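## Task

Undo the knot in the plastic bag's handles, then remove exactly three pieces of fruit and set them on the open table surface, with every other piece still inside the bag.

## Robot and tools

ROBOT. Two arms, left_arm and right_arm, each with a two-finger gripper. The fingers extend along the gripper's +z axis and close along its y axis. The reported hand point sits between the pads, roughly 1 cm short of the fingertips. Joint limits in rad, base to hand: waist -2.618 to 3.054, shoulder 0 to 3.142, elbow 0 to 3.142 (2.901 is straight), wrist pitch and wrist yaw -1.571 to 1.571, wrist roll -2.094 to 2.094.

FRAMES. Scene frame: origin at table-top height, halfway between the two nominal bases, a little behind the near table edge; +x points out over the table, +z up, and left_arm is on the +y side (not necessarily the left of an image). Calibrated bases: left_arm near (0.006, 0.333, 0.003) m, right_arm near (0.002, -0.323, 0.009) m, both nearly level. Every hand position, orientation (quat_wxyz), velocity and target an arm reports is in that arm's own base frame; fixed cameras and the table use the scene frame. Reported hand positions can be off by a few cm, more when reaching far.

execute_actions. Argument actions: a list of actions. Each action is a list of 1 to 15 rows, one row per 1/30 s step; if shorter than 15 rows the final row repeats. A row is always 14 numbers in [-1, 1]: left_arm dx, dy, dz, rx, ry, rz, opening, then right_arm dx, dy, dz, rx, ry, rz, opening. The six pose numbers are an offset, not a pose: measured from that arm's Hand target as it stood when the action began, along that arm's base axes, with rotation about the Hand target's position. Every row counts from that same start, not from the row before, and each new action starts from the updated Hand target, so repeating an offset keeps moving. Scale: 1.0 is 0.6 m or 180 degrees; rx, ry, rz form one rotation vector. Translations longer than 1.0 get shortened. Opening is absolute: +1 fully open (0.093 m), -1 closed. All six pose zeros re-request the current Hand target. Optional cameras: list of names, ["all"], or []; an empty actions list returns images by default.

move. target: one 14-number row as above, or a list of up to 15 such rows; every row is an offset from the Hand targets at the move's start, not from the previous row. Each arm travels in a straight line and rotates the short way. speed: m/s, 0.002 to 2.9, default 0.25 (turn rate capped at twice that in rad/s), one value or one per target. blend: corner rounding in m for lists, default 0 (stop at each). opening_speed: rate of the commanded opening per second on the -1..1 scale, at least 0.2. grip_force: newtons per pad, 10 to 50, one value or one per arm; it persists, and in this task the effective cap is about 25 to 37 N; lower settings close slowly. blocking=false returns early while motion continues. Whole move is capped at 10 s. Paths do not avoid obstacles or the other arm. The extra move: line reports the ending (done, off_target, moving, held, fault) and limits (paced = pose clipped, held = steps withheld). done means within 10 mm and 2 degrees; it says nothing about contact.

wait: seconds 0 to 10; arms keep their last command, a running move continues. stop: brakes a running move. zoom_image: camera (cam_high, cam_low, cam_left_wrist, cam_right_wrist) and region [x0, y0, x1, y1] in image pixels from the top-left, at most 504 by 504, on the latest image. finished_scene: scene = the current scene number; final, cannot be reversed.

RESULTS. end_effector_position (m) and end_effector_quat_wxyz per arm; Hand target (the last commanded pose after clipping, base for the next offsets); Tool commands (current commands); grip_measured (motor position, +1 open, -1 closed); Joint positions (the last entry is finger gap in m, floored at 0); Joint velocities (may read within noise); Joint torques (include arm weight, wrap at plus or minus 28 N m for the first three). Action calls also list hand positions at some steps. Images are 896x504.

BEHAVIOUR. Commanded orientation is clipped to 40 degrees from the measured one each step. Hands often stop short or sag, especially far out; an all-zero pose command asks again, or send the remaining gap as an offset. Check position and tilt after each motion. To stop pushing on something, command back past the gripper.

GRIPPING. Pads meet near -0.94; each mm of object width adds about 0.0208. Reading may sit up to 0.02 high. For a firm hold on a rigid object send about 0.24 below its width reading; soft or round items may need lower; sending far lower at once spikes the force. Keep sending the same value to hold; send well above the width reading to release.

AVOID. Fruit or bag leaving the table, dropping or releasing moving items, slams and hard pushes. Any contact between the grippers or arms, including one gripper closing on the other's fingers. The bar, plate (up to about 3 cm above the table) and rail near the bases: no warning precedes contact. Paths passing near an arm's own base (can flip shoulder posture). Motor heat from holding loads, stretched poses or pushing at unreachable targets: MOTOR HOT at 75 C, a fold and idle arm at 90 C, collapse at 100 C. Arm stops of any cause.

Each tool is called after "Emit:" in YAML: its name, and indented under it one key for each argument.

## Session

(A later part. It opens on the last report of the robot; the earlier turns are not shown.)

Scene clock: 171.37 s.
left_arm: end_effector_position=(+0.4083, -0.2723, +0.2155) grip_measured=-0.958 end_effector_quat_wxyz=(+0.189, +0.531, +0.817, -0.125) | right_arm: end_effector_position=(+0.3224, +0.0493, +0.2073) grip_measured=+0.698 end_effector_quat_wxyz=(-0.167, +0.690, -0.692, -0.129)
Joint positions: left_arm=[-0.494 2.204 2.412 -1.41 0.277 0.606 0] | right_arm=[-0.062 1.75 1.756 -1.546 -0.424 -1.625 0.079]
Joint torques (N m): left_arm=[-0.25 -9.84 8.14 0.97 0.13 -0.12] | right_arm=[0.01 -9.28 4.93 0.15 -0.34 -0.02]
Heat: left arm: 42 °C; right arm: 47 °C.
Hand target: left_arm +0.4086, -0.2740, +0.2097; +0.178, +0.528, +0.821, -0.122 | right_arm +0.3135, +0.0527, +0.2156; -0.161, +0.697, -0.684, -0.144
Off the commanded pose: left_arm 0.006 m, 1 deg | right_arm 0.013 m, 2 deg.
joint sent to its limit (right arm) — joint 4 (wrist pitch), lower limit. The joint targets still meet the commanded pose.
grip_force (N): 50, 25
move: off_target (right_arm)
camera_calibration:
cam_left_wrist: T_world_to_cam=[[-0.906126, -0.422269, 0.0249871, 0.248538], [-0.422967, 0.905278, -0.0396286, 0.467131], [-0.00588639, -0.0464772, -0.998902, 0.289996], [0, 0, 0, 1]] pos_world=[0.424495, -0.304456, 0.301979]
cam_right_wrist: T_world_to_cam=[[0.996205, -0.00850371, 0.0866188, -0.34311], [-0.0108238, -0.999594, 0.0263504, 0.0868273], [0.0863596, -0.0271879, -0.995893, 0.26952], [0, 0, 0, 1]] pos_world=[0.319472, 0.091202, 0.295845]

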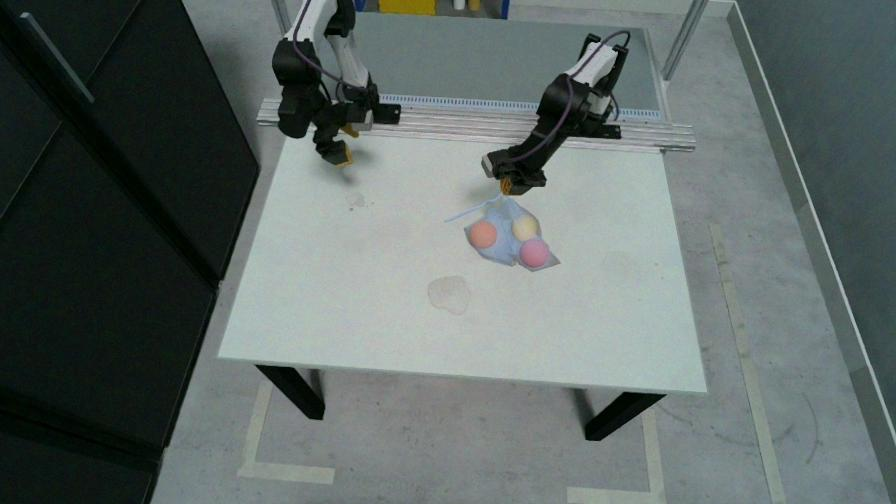

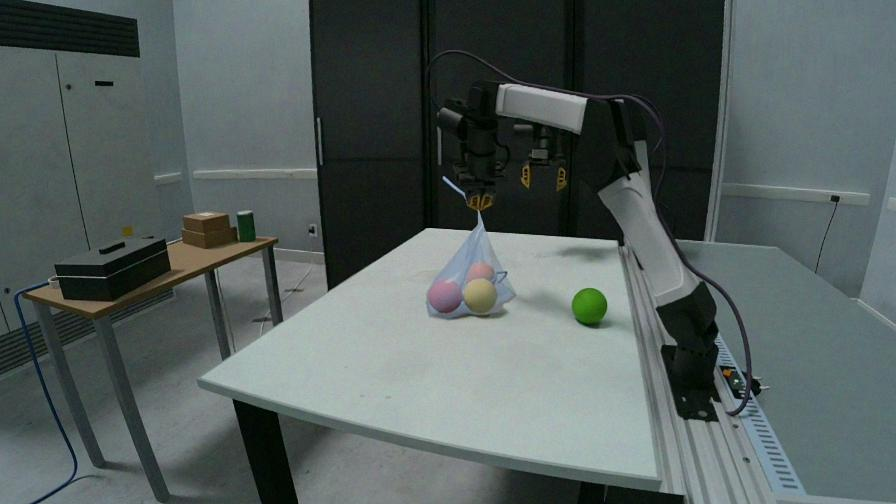

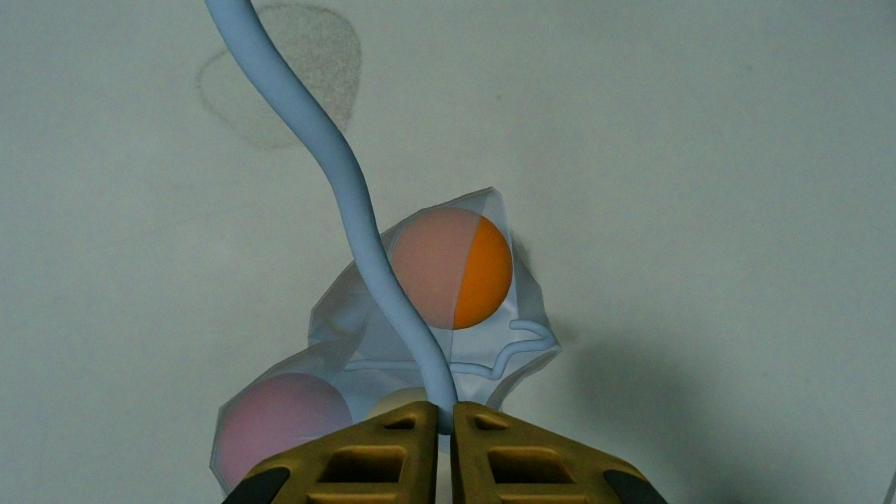

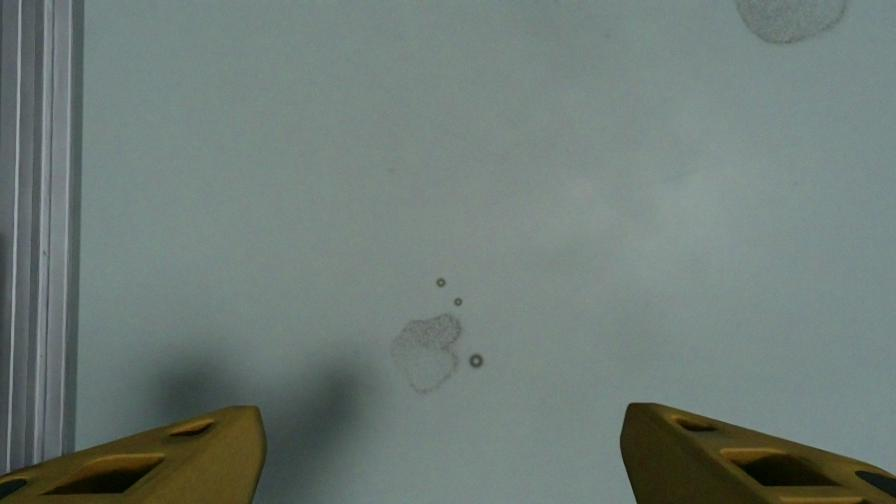

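Emit:
move:
  target:
    - [0.12,0.02,0.0,0,0,0,-1,0,0,0,0,0,0,0.7]
    - [0.25,0.02,-0.12,0,0,0,-1,0,0,0,0,0,0,0.7]
  blend: 0.03
  speed: 0.15
  cameras: ["all"]

Emit:
zoom_image:
  camera: "cam_high"
  region: [420, 140, 620, 300]

Scene clock: 174.00 s.
left_arm: end_effector_position=(+0.5543, -0.2572, +0.1395) grip_measured=-0.958 end_effector_quat_wxyz=(+0.291, +0.492, +0.814, -0.101) | right_arm: end_effector_position=(+0.3224, +0.0493, +0.2073) grip_measured=+0.698 end_effector_quat_wxyz=(-0.167, +0.690, -0.692, -0.129)
Joint positions: left_arm=[-0.354 2.663 2.845 -1.194 0.297 0.648 0] | right_arm=[-0.062 1.75 1.756 -1.546 -0.424 -1.625 0.079]
Joint torques (N m): left_arm=[0.09 -13.16 8.2 1.64 0.4 0.1] | right_arm=[0.12 -9.25 4.9 0.14 -0.34 0]
Heat: left arm: 42 °C; right arm: 47 °C.
Hand target: left_arm +0.5586, -0.2619, +0.1375; +0.178, +0.528, +0.822, -0.122 | right_arm +0.3135, +0.0527, +0.2156; -0.161, +0.697, -0.684, -0.144
Off the commanded pose: left_arm 0.007 m, 14 deg | right_arm 0.013 m, 2 deg.
elbow stopped short (left arm): the move would have taken joint 3 (elbow) straighter than the controller allows.
joint sent to its limit (right arm) — joint 4 (wrist pitch), lower limit. The joint targets still meet the commanded pose.
grip_force (N): 50, 25
move: off_target (left_arm, right_arm)
camera_calibration:
cam_left_wrist: T_world_to_cam=[[-0.854671, -0.509574, -0.0993573, 0.355425], [-0.485027, 0.851962, -0.197256, 0.554856], [0.185165, -0.120398, -0.975304, 0.0874352], [0, 0, 0, 1]] pos_world=[0.556701, -0.281073, 0.230039]
cam_right_wrist: T_world_to_cam=[[0.996205, -0.00850371, 0.0866188, -0.34311], [-0.0108238, -0.999594, 0.0263504, 0.0868273], [0.0863596, -0.0271879, -0.995893, 0.26952], [0, 0, 0, 1]] pos_world=[0.319472, 0.091202, 0.295845]

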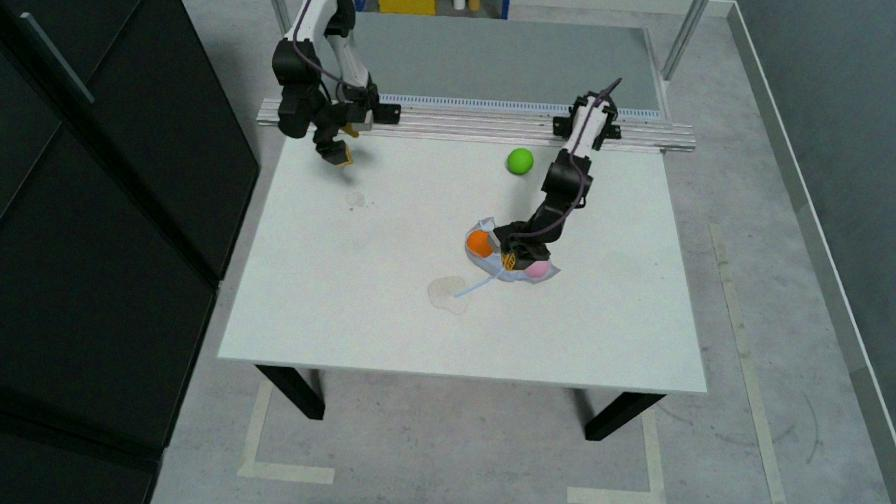

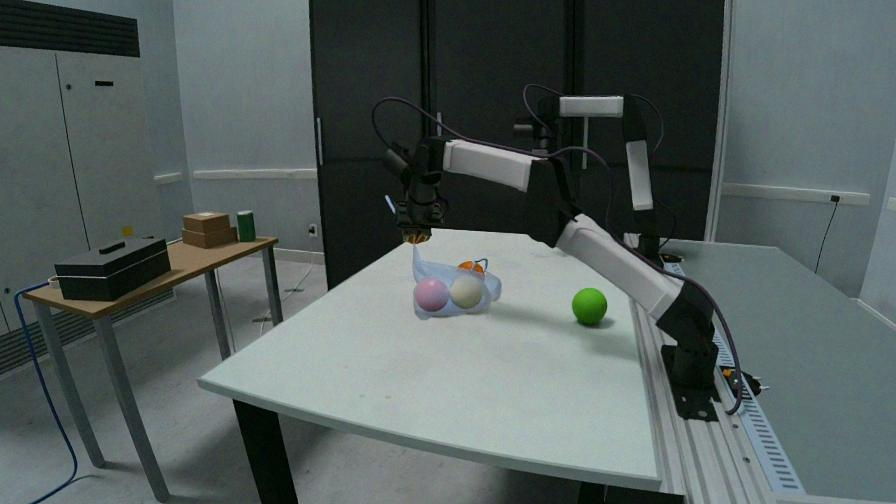

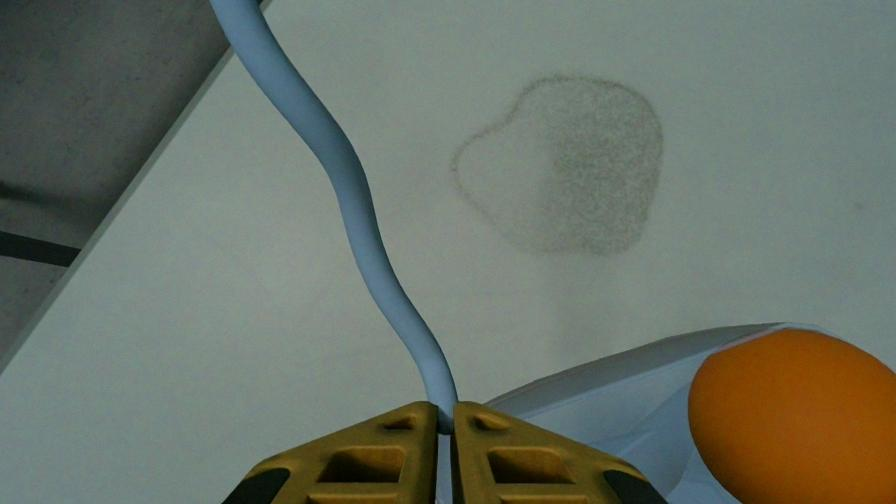

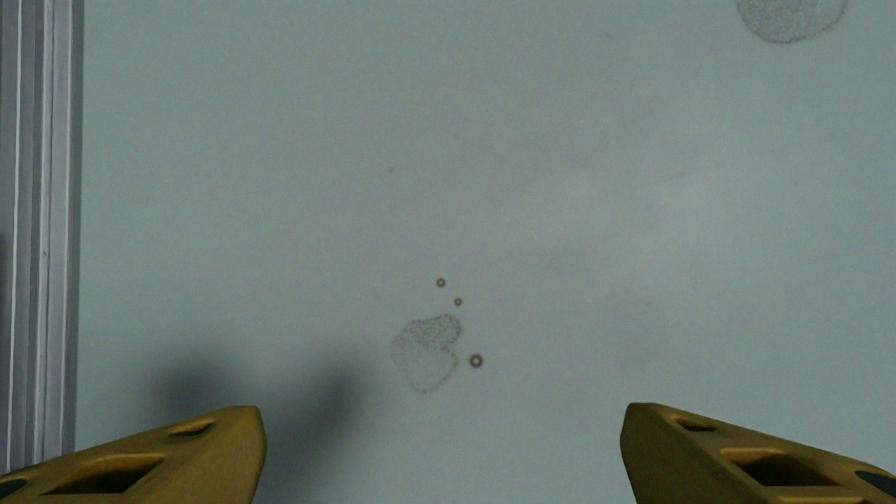

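Scaled by 2.520 from the camera's 896x504 image, which has a finer 1280x720 frame.

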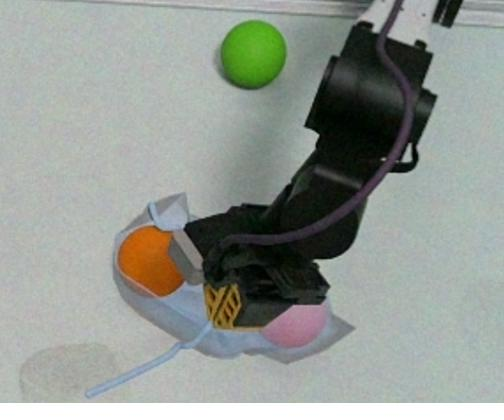

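Emit:
move:
  target:
    - [0.02,0.0,-0.12,0,0,0,-1,0,0,0,0,0,0,0.7]
    - [0.02,0,-0.12,0,0,0,-0.5,0,0,0,0,0,0,0.7]
    - [-0.05,0.08,0.1,0,0,0,-0.5,0,0,0,0,0,0,0.7]
    - [-0.43,0.42,0.1,0,0,0,-0.5,0,0.33,0,0,0,0,0.7]
  speed: 0.2
  cameras: ["cam_high","cam_right_wrist","cam_low"]

Emit:
zoom_image:
  camera: "cam_high"
  region: [420, 140, 620, 300]

Scene clock: 180.13 s.
left_arm: end_effector_position=(+0.3099, -0.0069, +0.1956) grip_measured=-0.502 end_effector_quat_wxyz=(+0.178, +0.525, +0.824, -0.113) | right_arm: end_effector_position=(+0.3058, +0.2451, +0.2168) grip_measured=+0.698 end_effector_quat_wxyz=(-0.156, +0.696, -0.684, -0.150)
Joint positions: left_arm=[0.198 1.609 1.549 -1.404 0.413 1.309 0.021] | right_arm=[0.518 1.852 1.911 -1.399 -0.373 -1.026 0.079]
Joint torques (N m): left_arm=[0.46 -8.42 4.59 0.38 0.53 0.13] | right_arm=[0.28 -5.67 8.46 0.89 -0.06 0.14]
Heat: left arm: 44 °C; right arm: 45 °C.
Hand target: left_arm +0.3006, -0.0099, +0.1974; +0.177, +0.528, +0.822, -0.123 | right_arm +0.3136, +0.2507, +0.2157; -0.161, +0.697, -0.684, -0.144
Off the commanded pose: left_arm 0.010 m, 1 deg | right_arm 0.010 m, 1 deg.
elbow stopped short (left arm): the move would have taken joint 3 (elbow) straighter than the controller allows.
grip_force (N): 50, 25
move: done; target 2's new opening was sent with left_arm's hand 0.007 m and 10 deg from that target
camera_calibration:
cam_right_wrist: T_world_to_cam=[[0.998776, 0.0193245, 0.0455349, -0.324356], [0.0187747, -0.999746, 0.0124717, 0.276093], [0.0457643, -0.0116015, -0.998885, 0.294882], [0, 0, 0, 1]] pos_world=[0.30528, 0.285712, 0.30588]
Images, in order (width x height): cam_high 896x504, cam_low 896x504, cam_right_wrist 896x504.

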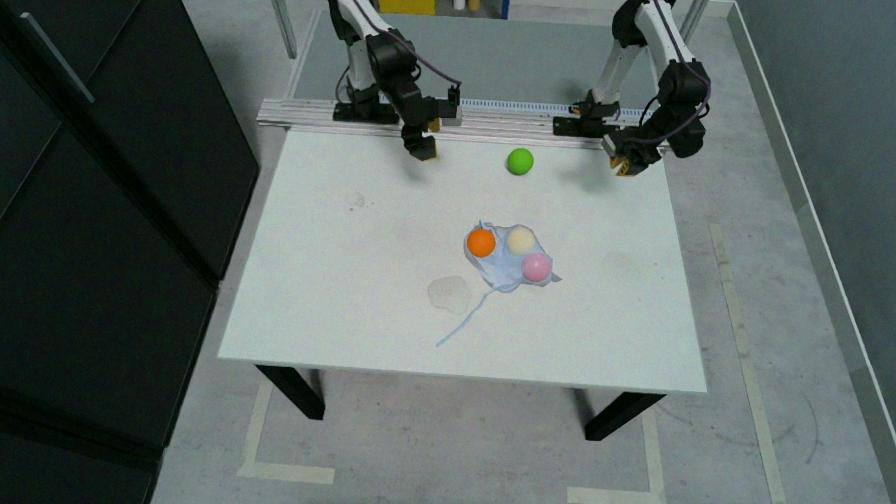

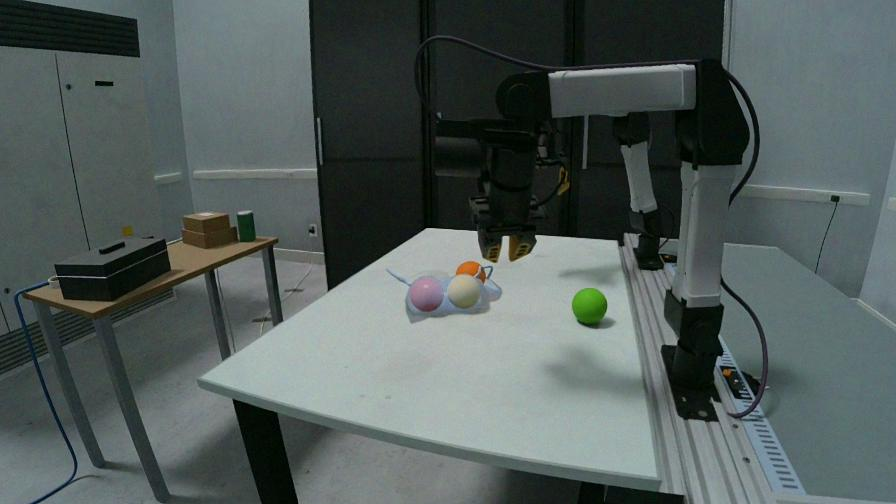

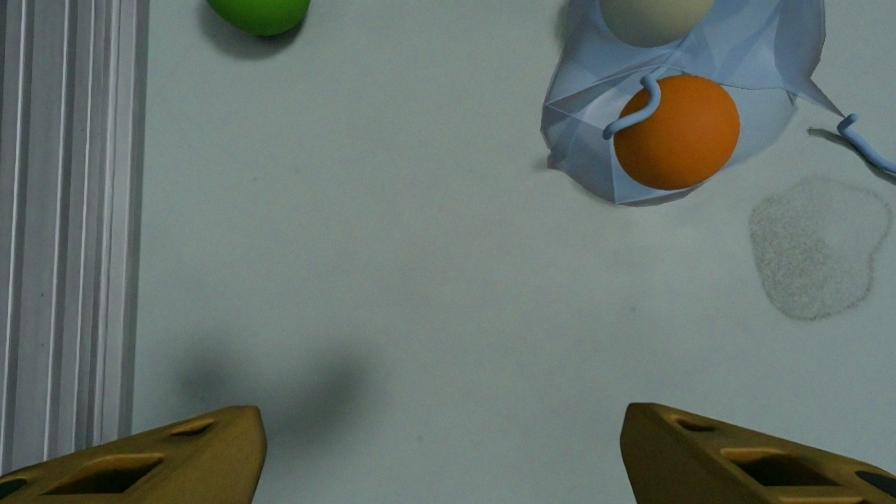

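Scaled by 2.520 from the camera's 896x504 image, which has a finer 1280x720 frame.

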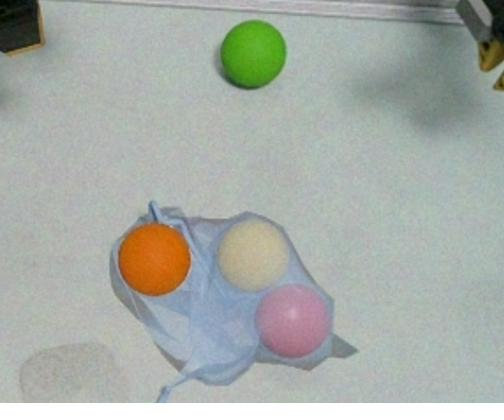

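Emit:
move:
  target: [0,0,0,0,0,0,-0.5,0.28,0.19,-0.17,0,0,0.25,0.7]
  speed: 0.25
  cameras: ["cam_high","cam_right_wrist"]

Scene clock: 184.80 s.
left_arm: end_effector_position=(+0.3098, -0.0069, +0.1956) grip_measured=-0.502 end_effector_quat_wxyz=(+0.178, +0.525, +0.824, -0.113) | right_arm: end_effector_position=(+0.4783, +0.3556, +0.1190) grip_measured=+0.699 end_effector_quat_wxyz=(-0.303, +0.854, -0.416, -0.073)
Joint positions: left_arm=[0.198 1.609 1.549 -1.404 0.413 1.31 0.021] | right_arm=[0.514 2.698 2.841 -1.259 -0.457 -1.614 0.079]
Joint torques (N m): left_arm=[0.44 -8.35 4.64 0.39 0.54 0.13] | right_arm=[0.53 -10.5 8.55 1.26 -0.22 0.01]
Heat: left arm: 43 °C; right arm: 45 °C.
Hand target: left_arm +0.3006, -0.0099, +0.1974; +0.177, +0.528, +0.822, -0.122 | right_arm +0.4816, +0.3645, +0.1136; -0.094, +0.905, -0.366, -0.195
Off the commanded pose: left_arm 0.010 m, 1 deg | right_arm 0.011 m, 29 deg.
elbow stopped short (right arm): the move would have taken joint 3 (elbow) straighter than the controller allows.
grip_force (N): 50, 25
move: off_target (right_arm)
camera_calibration:
cam_right_wrist: T_world_to_cam=[[0.739027, 0.466154, 0.486354, -0.581531], [0.528069, -0.849124, 0.0114434, 0.0876037], [0.418309, 0.248372, -0.873687, -0.0949161], [0, 0, 0, 1]] pos_world=[0.423211, 0.369044, 0.198901]
Images, in order (width x height): cam_high 896x504, cam_right_wrist 896x504.

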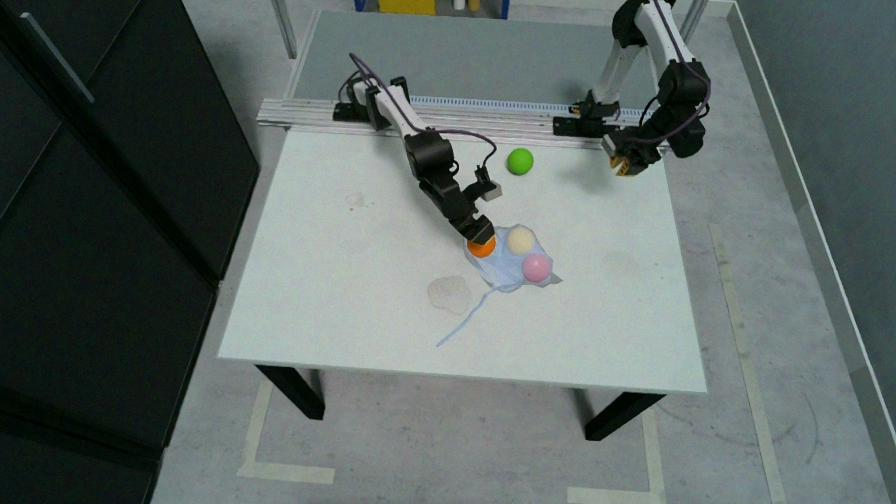

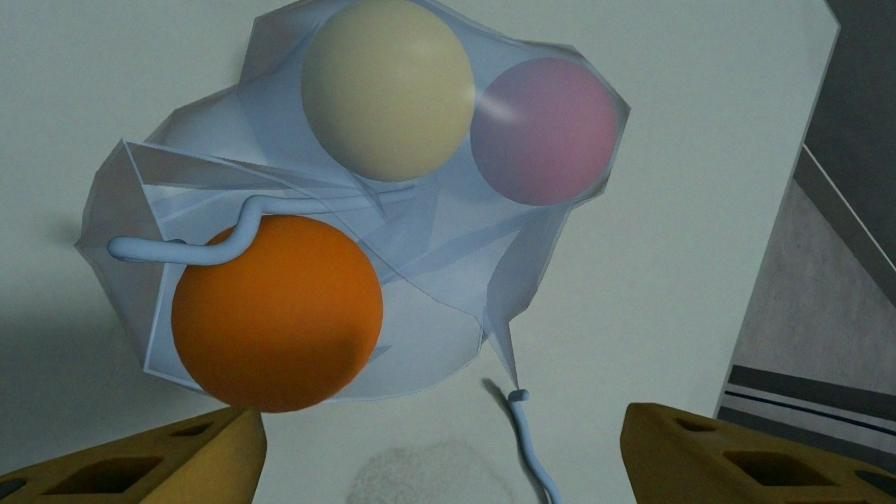

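Emit:
move:
  target: [0,0,0,0,0,0,-0.5,-0.03,0,-0.0,0,0,-0.139,0.7]
  cameras: ["cam_high","cam_right_wrist"]

Scene clock: 187.30 s.
left_arm: end_effector_position=(+0.3098, -0.0069, +0.1956) grip_measured=-0.502 end_effector_quat_wxyz=(+0.178, +0.525, +0.824, -0.113) | right_arm: end_effector_position=(+0.4668, +0.3590, +0.1136) grip_measured=+0.699 end_effector_quat_wxyz=(-0.263, +0.772, -0.565, -0.124)
Joint positions: left_arm=[0.198 1.609 1.549 -1.404 0.413 1.31 0.021] | right_arm=[0.536 2.698 2.841 -1.296 -0.428 -1.248 0.079]
Joint torques (N m): left_arm=[0.44 -8.4 4.6 0.4 0.53 0.12] | right_arm=[0.69 -11.79 8.51 0.88 -0.16 0.13]
Heat: left arm: 43 °C; right arm: 45 °C.
Hand target: left_arm +0.3006, -0.0099, +0.1974; +0.177, +0.528, +0.822, -0.122 | right_arm +0.4635, +0.3646, +0.1136; -0.134, +0.805, -0.553, -0.170
Off the commanded pose: left_arm 0.010 m, 1 deg | right_arm 0.006 m, 16 deg.
elbow stopped short (right arm): the move would have taken joint 3 (elbow) straighter than the controller allows.
grip_force (N): 50, 25
move: off_target (right_arm)
camera_calibration:
cam_right_wrist: T_world_to_cam=[[0.92856, 0.221413, 0.297914, -0.551144], [0.255158, -0.963659, -0.0790945, 0.275402], [0.269575, 0.149459, -0.95131, 0.0181137], [0, 0, 0, 1]] pos_world=[0.436616, 0.384717, 0.203208]
Images, in order (width x height): cam_high 896x504, cam_right_wrist 896x504.

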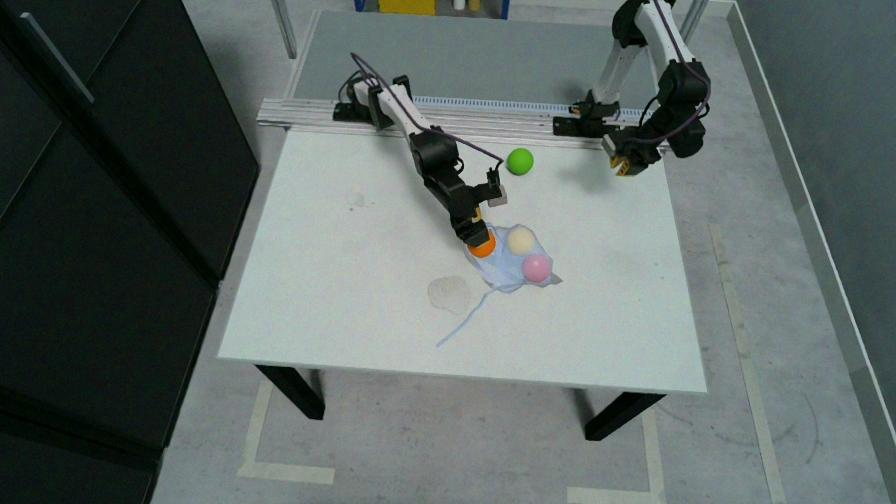

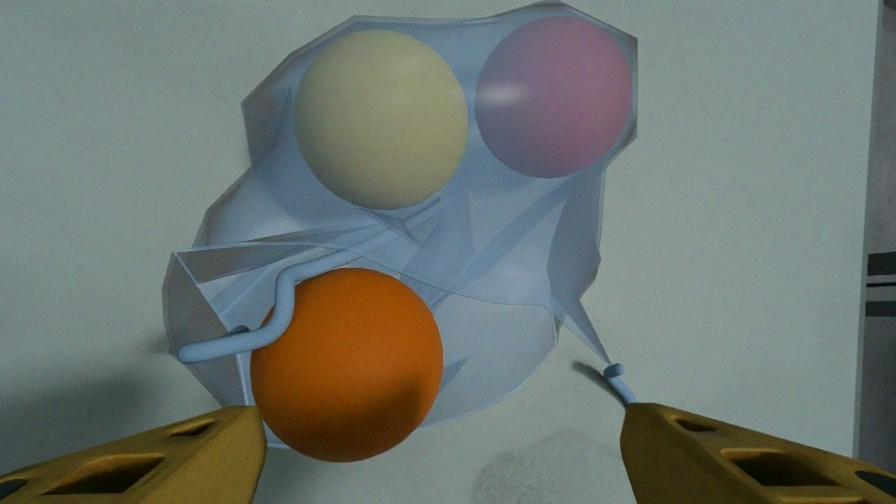

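Emit:
move:
  target:
    - [0,0,0,0,0,0,-0.5,-0.014,-0.008,-0.09,0,0,0,0.7]
    - [0,0,0,0,0,0,-0.5,-0.014,-0.008,-0.175,0,0,0,0.7]
  speed: 0.12
  blend: 0.01
  cameras: ["cam_low","cam_right_wrist"]

Scene clock: 190.13 s.
left_arm: end_effector_position=(+0.3098, -0.0069, +0.1956) grip_measured=-0.502 end_effector_quat_wxyz=(+0.178, +0.525, +0.824, -0.113) | right_arm: end_effector_position=(+0.4534, +0.3510, +0.0144) grip_measured=+0.699 end_effector_quat_wxyz=(-0.175, +0.787, -0.570, -0.157)
Joint positions: left_arm=[0.198 1.609 1.549 -1.404 0.413 1.31 0.021] | right_arm=[0.536 2.872 2.841 -1.328 -0.428 -1.306 0.079]
Joint torques (N m): left_arm=[0.42 -8.42 4.6 0.39 0.53 0.13] | right_arm=[0.79 -10.93 8.51 0.88 -0.11 -0.01]
Heat: left arm: 42 °C; right arm: 45 °C.
Hand target: left_arm +0.3006, -0.0099, +0.1974; +0.177, +0.528, +0.822, -0.122 | right_arm +0.4551, +0.3598, +0.0085; -0.134, +0.805, -0.553, -0.170
Off the commanded pose: left_arm 0.010 m, 1 deg | right_arm 0.011 m, 6 deg.
elbow stopped short (right arm): the move would have taken joint 3 (elbow) straighter than the controller allows.
grip_force (N): 50, 25
move: off_target (right_arm)
camera_calibration:
cam_right_wrist: T_world_to_cam=[[0.947543, 0.291387, 0.131362, -0.538184], [0.29606, -0.955016, -0.0171302, 0.24079], [0.120461, 0.0551226, -0.991186, 0.0297906], [0, 0, 0, 1]] pos_world=[0.435075, 0.385136, 0.10435]
Images, in order (width x height): cam_low 896x504, cam_right_wrist 896x504.

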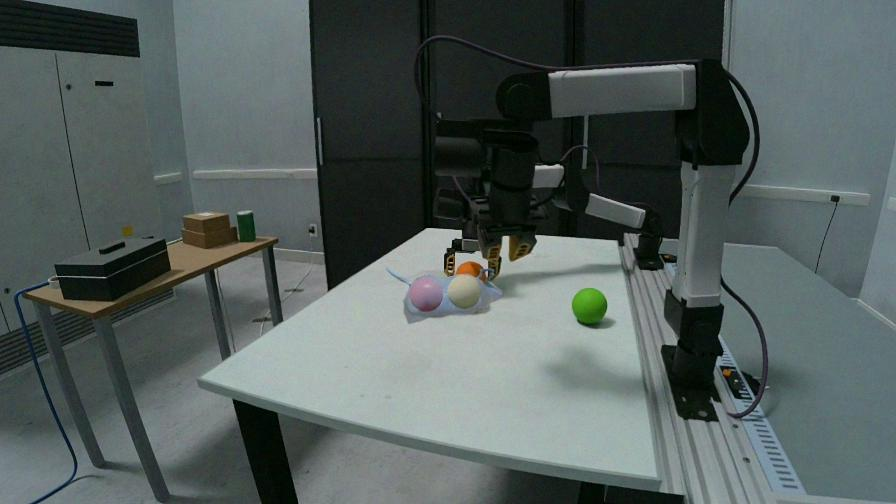

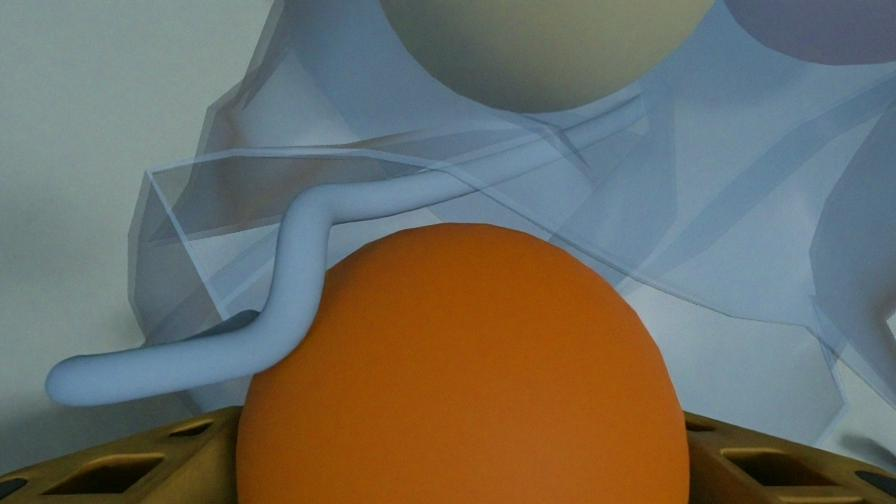

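Emit:
move:
  target:
    - [0,0,0,0,0,0,-0.5,0,0,0,0,0,0,-0.1]
    - [-0.02,-0.02,0.16,0,0,0,-0.5,0,0,0,0,0,0,-0.1]
    - [-0.08,-0.34,0.16,0,0,0,-0.5,0,0,0,0,0,0,-0.1]
  speed: [0.1,0.1,0.22]
  blend: [0,0.02,0]
  grip_force: [50,35]
  cameras: ["all"]

Scene clock: 194.77 s.
left_arm: end_effector_position=(+0.2475, -0.2100, +0.2915) grip_measured=-0.502 end_effector_quat_wxyz=(+0.172, +0.530, +0.821, -0.126) | right_arm: end_effector_position=(+0.4534, +0.3510, +0.0144) grip_measured=+0.286 end_effector_quat_wxyz=(-0.176, +0.788, -0.569, -0.157)
Joint positions: left_arm=[-0.575 1.599 1.931 -1.548 0.249 0.527 0.021] | right_arm=[0.536 2.872 2.841 -1.328 -0.428 -1.307 0.059]
Joint torques (N m): left_arm=[-0.39 -4.92 7.62 1.22 0.1 -0.09] | right_arm=[0.85 -11.21 8.47 0.83 -0.12 0]
Heat: left arm: 42 °C; right arm: 45 °C.
Hand target: left_arm +0.2525, -0.2140, +0.2935; +0.178, +0.528, +0.822, -0.122 | right_arm +0.4551, +0.3598, +0.0085; -0.134, +0.805, -0.553, -0.170
Off the commanded pose: left_arm 0.007 m, 1 deg | right_arm 0.011 m, 6 deg.
elbow stopped short (right arm): the move would have taken joint 3 (elbow) straighter than the controller allows.
grip_force (N): 50, 35
move: off_target (right_arm)
camera_calibration:
cam_left_wrist: T_world_to_cam=[[-0.905144, -0.422709, 0.0450662, 0.120992], [-0.423596, 0.905773, -0.0119202, 0.337844], [-0.035781, -0.0298794, -0.998913, 0.378808], [0, 0, 0, 1]] pos_world=[0.266179, -0.243547, 0.376971]
cam_right_wrist: T_world_to_cam=[[0.947291, 0.292054, 0.131699, -0.53827], [0.296742, -0.954806, -0.0170541, 0.240436], [0.120767, 0.0552358, -0.991143, 0.0296224], [0, 0, 0, 1]] pos_world=[0.434973, 0.385137, 0.10435]

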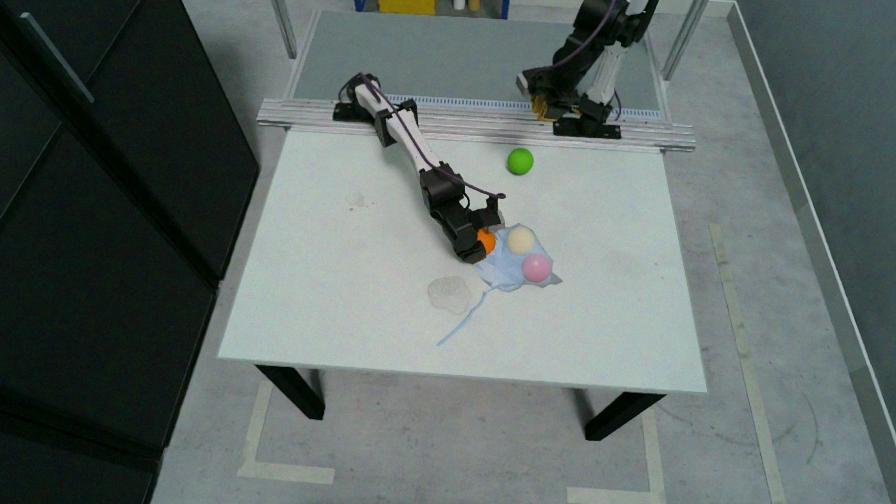

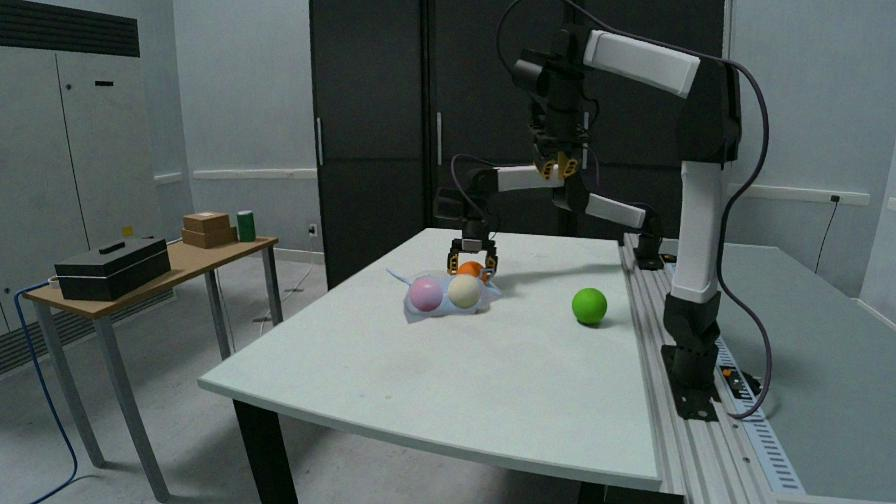

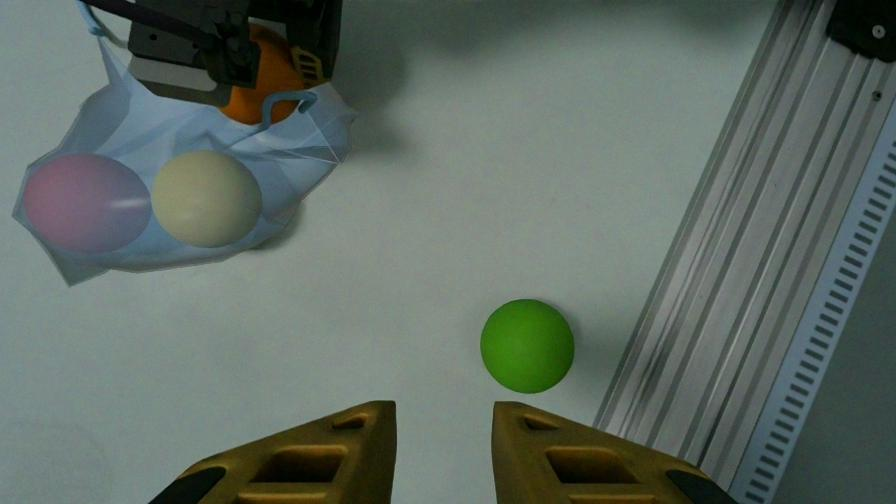

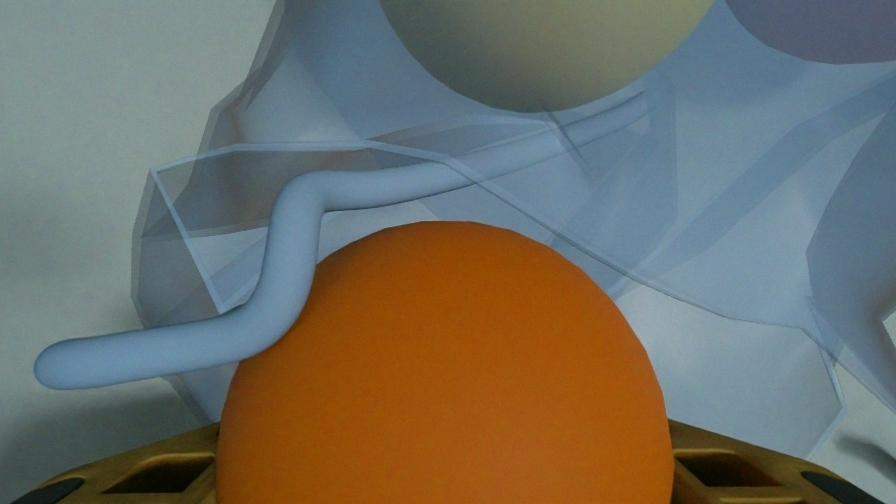

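Emit:
move:
  target:
    - [0.05,0.2,0,0,0,0,-0.5,-0.02,-0.02,0.16,0,0,0,-0.1]
    - [0.09,0.34,-0.1,0,0,0,-0.5,-0.10,-0.38,0.16,0,0,0,-0.1]
  speed: 0.2
  blend: [0.02,0]
  cameras: ["cam_high","cam_right_wrist"]

Scene clock: 197.83 s.
left_arm: end_effector_position=(+0.3106, -0.0081, +0.2395) grip_measured=-0.502 end_effector_quat_wxyz=(+0.189, +0.527, +0.822, -0.104) | right_arm: end_effector_position=(+0.3937, +0.1267, +0.0869) grip_measured=+0.286 end_effector_quat_wxyz=(-0.113, +0.795, -0.565, -0.190)
Joint positions: left_arm=[0.193 1.63 1.748 -1.551 0.413 1.303 0.021] | right_arm=[0.142 2.245 1.975 -1.43 -0.427 -1.793 0.059]
Joint torques (N m): left_arm=[0.51 -5.96 4.67 0.51 0.53 0.14] | right_arm=[0.64 -14.27 4.96 0.13 -0.24 -0.04]
Heat: left arm: 41 °C; right arm: 47 °C.
Hand target: left_arm +0.3065, -0.0099, +0.2334; +0.177, +0.528, +0.822, -0.123 | right_arm +0.3951, +0.1318, +0.1046; -0.133, +0.805, -0.553, -0.170
Off the commanded pose: left_arm 0.007 m, 2 deg | right_arm 0.018 m, 4 deg.
elbow stopped short (right arm): the move would have taken joint 3 (elbow) straighter than the controller allows.
joint sent to its limit (left arm) — joint 4 (wrist pitch), lower limit. The joint targets still meet the commanded pose.
grip_force (N): 50, 35
move: off_target (right_arm)
camera_calibration:
cam_right_wrist: T_world_to_cam=[[0.939915, 0.341408, -0.0011208, -0.417517], [0.341409, -0.939903, 0.00473691, 0.0238422], [0.000563769, -0.00483494, -0.999988, 0.176876], [0, 0, 0, 1]] pos_world=[0.38419, 0.165808, 0.176293]
Images, in order (width x height): cam_high 896x504, cam_right_wrist 896x504.

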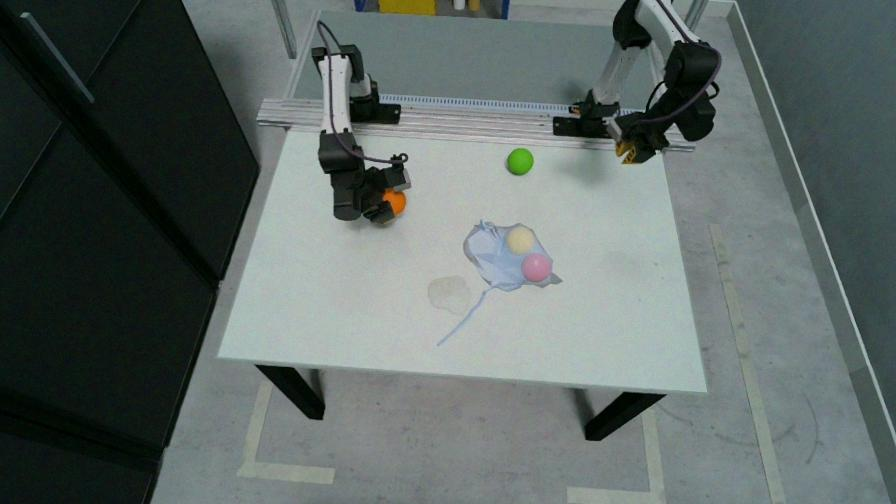

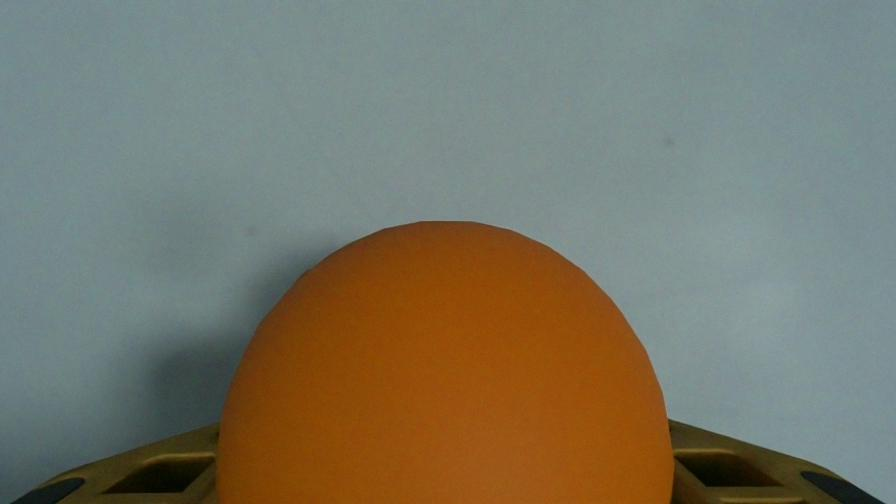

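Emit:
move:
  target: [0,0,0,0,0,0,-0.5,0,0,-0.115,0,0,0,-0.1]
  speed: 0.12

Scene clock: 199.57 s.
left_arm: end_effector_position=(+0.3106, -0.0081, +0.2395) grip_measured=-0.502 end_effector_quat_wxyz=(+0.189, +0.527, +0.822, -0.104) | right_arm: end_effector_position=(+0.3946, +0.1268, +0.0336) grip_measured=+0.286 end_effector_quat_wxyz=(-0.126, +0.799, -0.561, -0.175)
Joint positions: left_arm=[0.193 1.63 1.748 -1.551 0.413 1.303 0.021] | right_arm=[0.142 2.24 1.757 -1.176 -0.427 -1.795 0.059]
Joint torques (N m): left_arm=[0.53 -5.93 4.7 0.49 0.53 0.13] | right_arm=[0.57 -10.89 4.89 0.29 -0.23 -0.01]
Heat: left arm: 41 °C; right arm: 47 °C.
Hand target: left_arm +0.3065, -0.0099, +0.2334; +0.177, +0.528, +0.822, -0.123 | right_arm +0.3951, +0.1318, +0.0356; -0.134, +0.805, -0.553, -0.170
Off the commanded pose: left_arm 0.008 m, 3 deg | right_arm 0.005 m, 1 deg.
joint sent to its limit (left arm) — joint 4 (wrist pitch), lower limit. The joint targets still meet the commanded pose.
grip_force (N): 50, 35
move: off_target (left_arm)

Emit:
move:
  target:
    - [0,0,0,0,0,0,-0.5,0,0,-0.018,0,0,0,-0.1]
    - [0,0,0,0,0,0,-0.5,0,0,-0.018,0,0,0,0.75]
    - [0,0,0,0,0,0,-0.5,0,0,0.2,0,0,0,0.75]
    - [0,0,0,0,0,0,-0.5,0,0.13,0.2,0,0,0.139,0.75]
  speed: 0.1
  opening_speed: 0.6
  cameras: ["all"]

Emit:
zoom_image:
  camera: "cam_high"
  region: [420, 140, 620, 300]

Scene clock: 207.20 s.
left_arm: end_effector_position=(+0.3106, -0.0081, +0.2395) grip_measured=-0.502 end_effector_quat_wxyz=(+0.189, +0.527, +0.822, -0.104) | right_arm: end_effector_position=(+0.3941, +0.2055, +0.1611) grip_measured=+0.748 end_effector_quat_wxyz=(-0.173, +0.895, -0.392, -0.124)
Joint positions: left_arm=[0.193 1.63 1.748 -1.551 0.413 1.303 0.021] | right_arm=[0.323 2.242 2.274 -1.551 -0.427 -1.98 0.081]
Joint torques (N m): left_arm=[0.51 -5.93 4.66 0.51 0.53 0.13] | right_arm=[0.62 -7.84 8.06 0.21 -0.15 -0.01]
Heat: left arm: 40 °C; right arm: 48 °C.
Hand target: left_arm +0.3065, -0.0099, +0.2334; +0.177, +0.528, +0.822, -0.123 | right_arm +0.3952, +0.2097, +0.1555; -0.094, +0.905, -0.366, -0.195
Off the commanded pose: left_arm 0.008 m, 3 deg | right_arm 0.007 m, 13 deg.
joint sent to its limit (left arm) — joint 4 (wrist pitch), lower limit. The joint targets still meet the commanded pose.
joint sent to its limit (right arm) — joint 4 (wrist pitch), lower limit. The joint targets are off in orientation, not in position.
grip_force (N): 50, 35
move: off_target (left_arm, right_arm)
camera_calibration:
cam_left_wrist: T_world_to_cam=[[-0.897628, -0.440686, -0.00777494, 0.275927], [-0.440529, 0.897592, -0.016198, 0.187376], [0.0141169, -0.0111146, -0.999839, 0.319949], [0, 0, 0, 1]] pos_world=[0.325708, -0.0430335, 0.325078]
cam_right_wrist: T_world_to_cam=[[0.735247, 0.631917, 0.245137, -0.46348], [0.636246, -0.768138, 0.0718024, -0.0648339], [0.233672, 0.103175, -0.966826, 0.131957], [0, 0, 0, 1]] pos_world=[0.351187, 0.229465, 0.245851]

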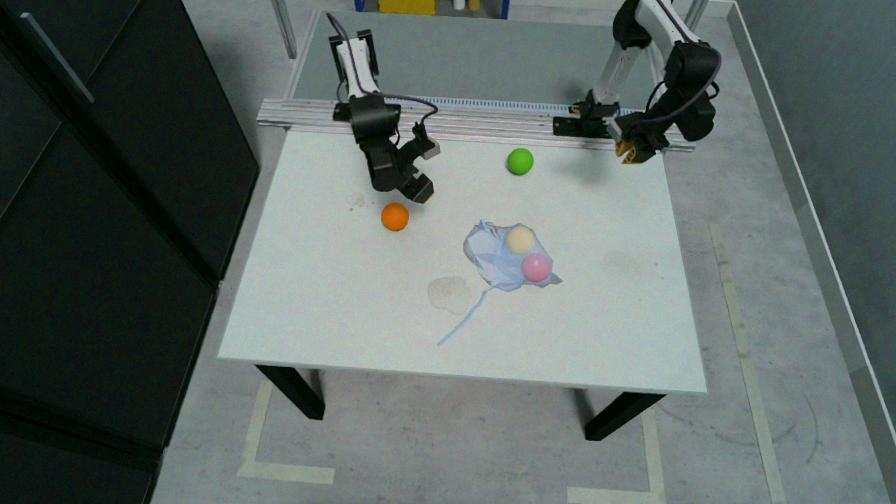

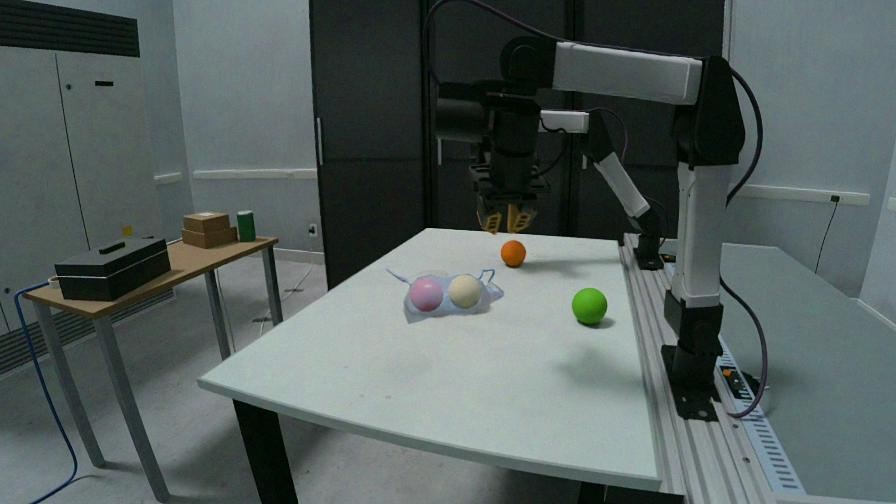

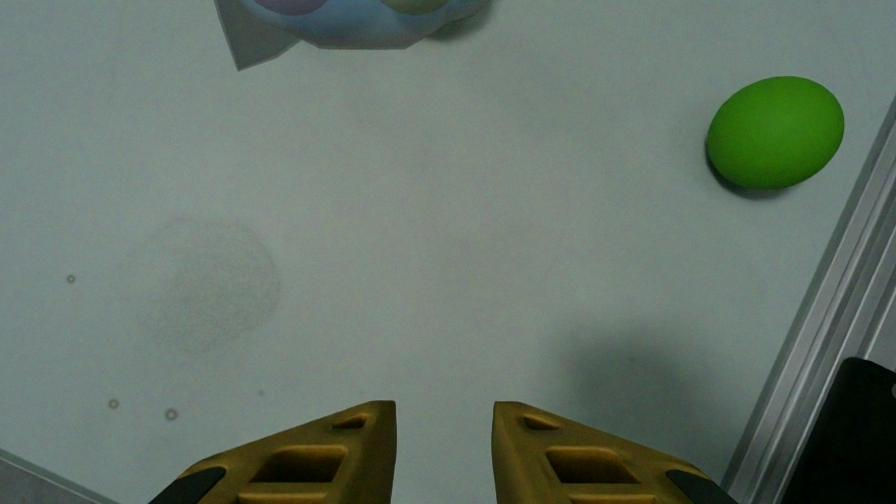

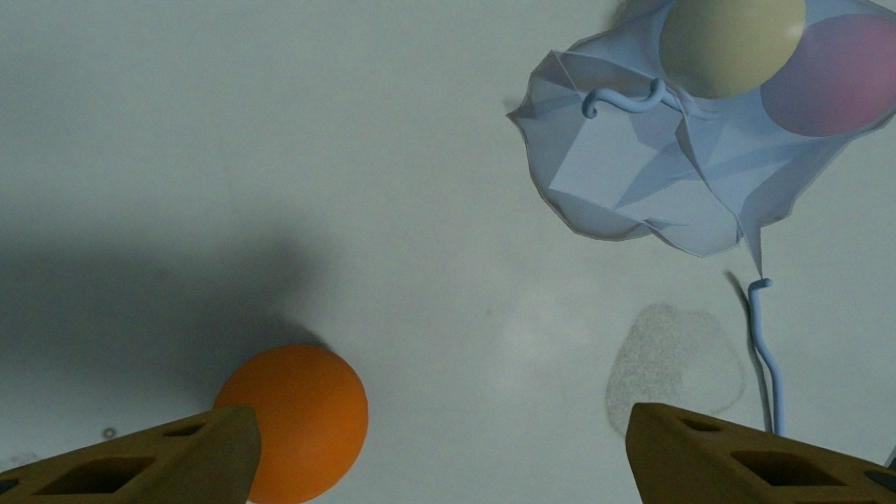

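Scaled by 2.520 from the camera's 896x504 image, which has a finer 1280x720 frame.

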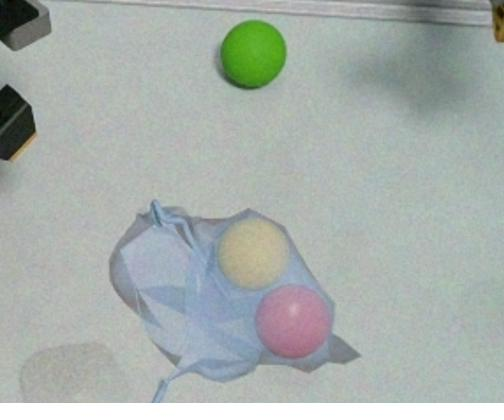

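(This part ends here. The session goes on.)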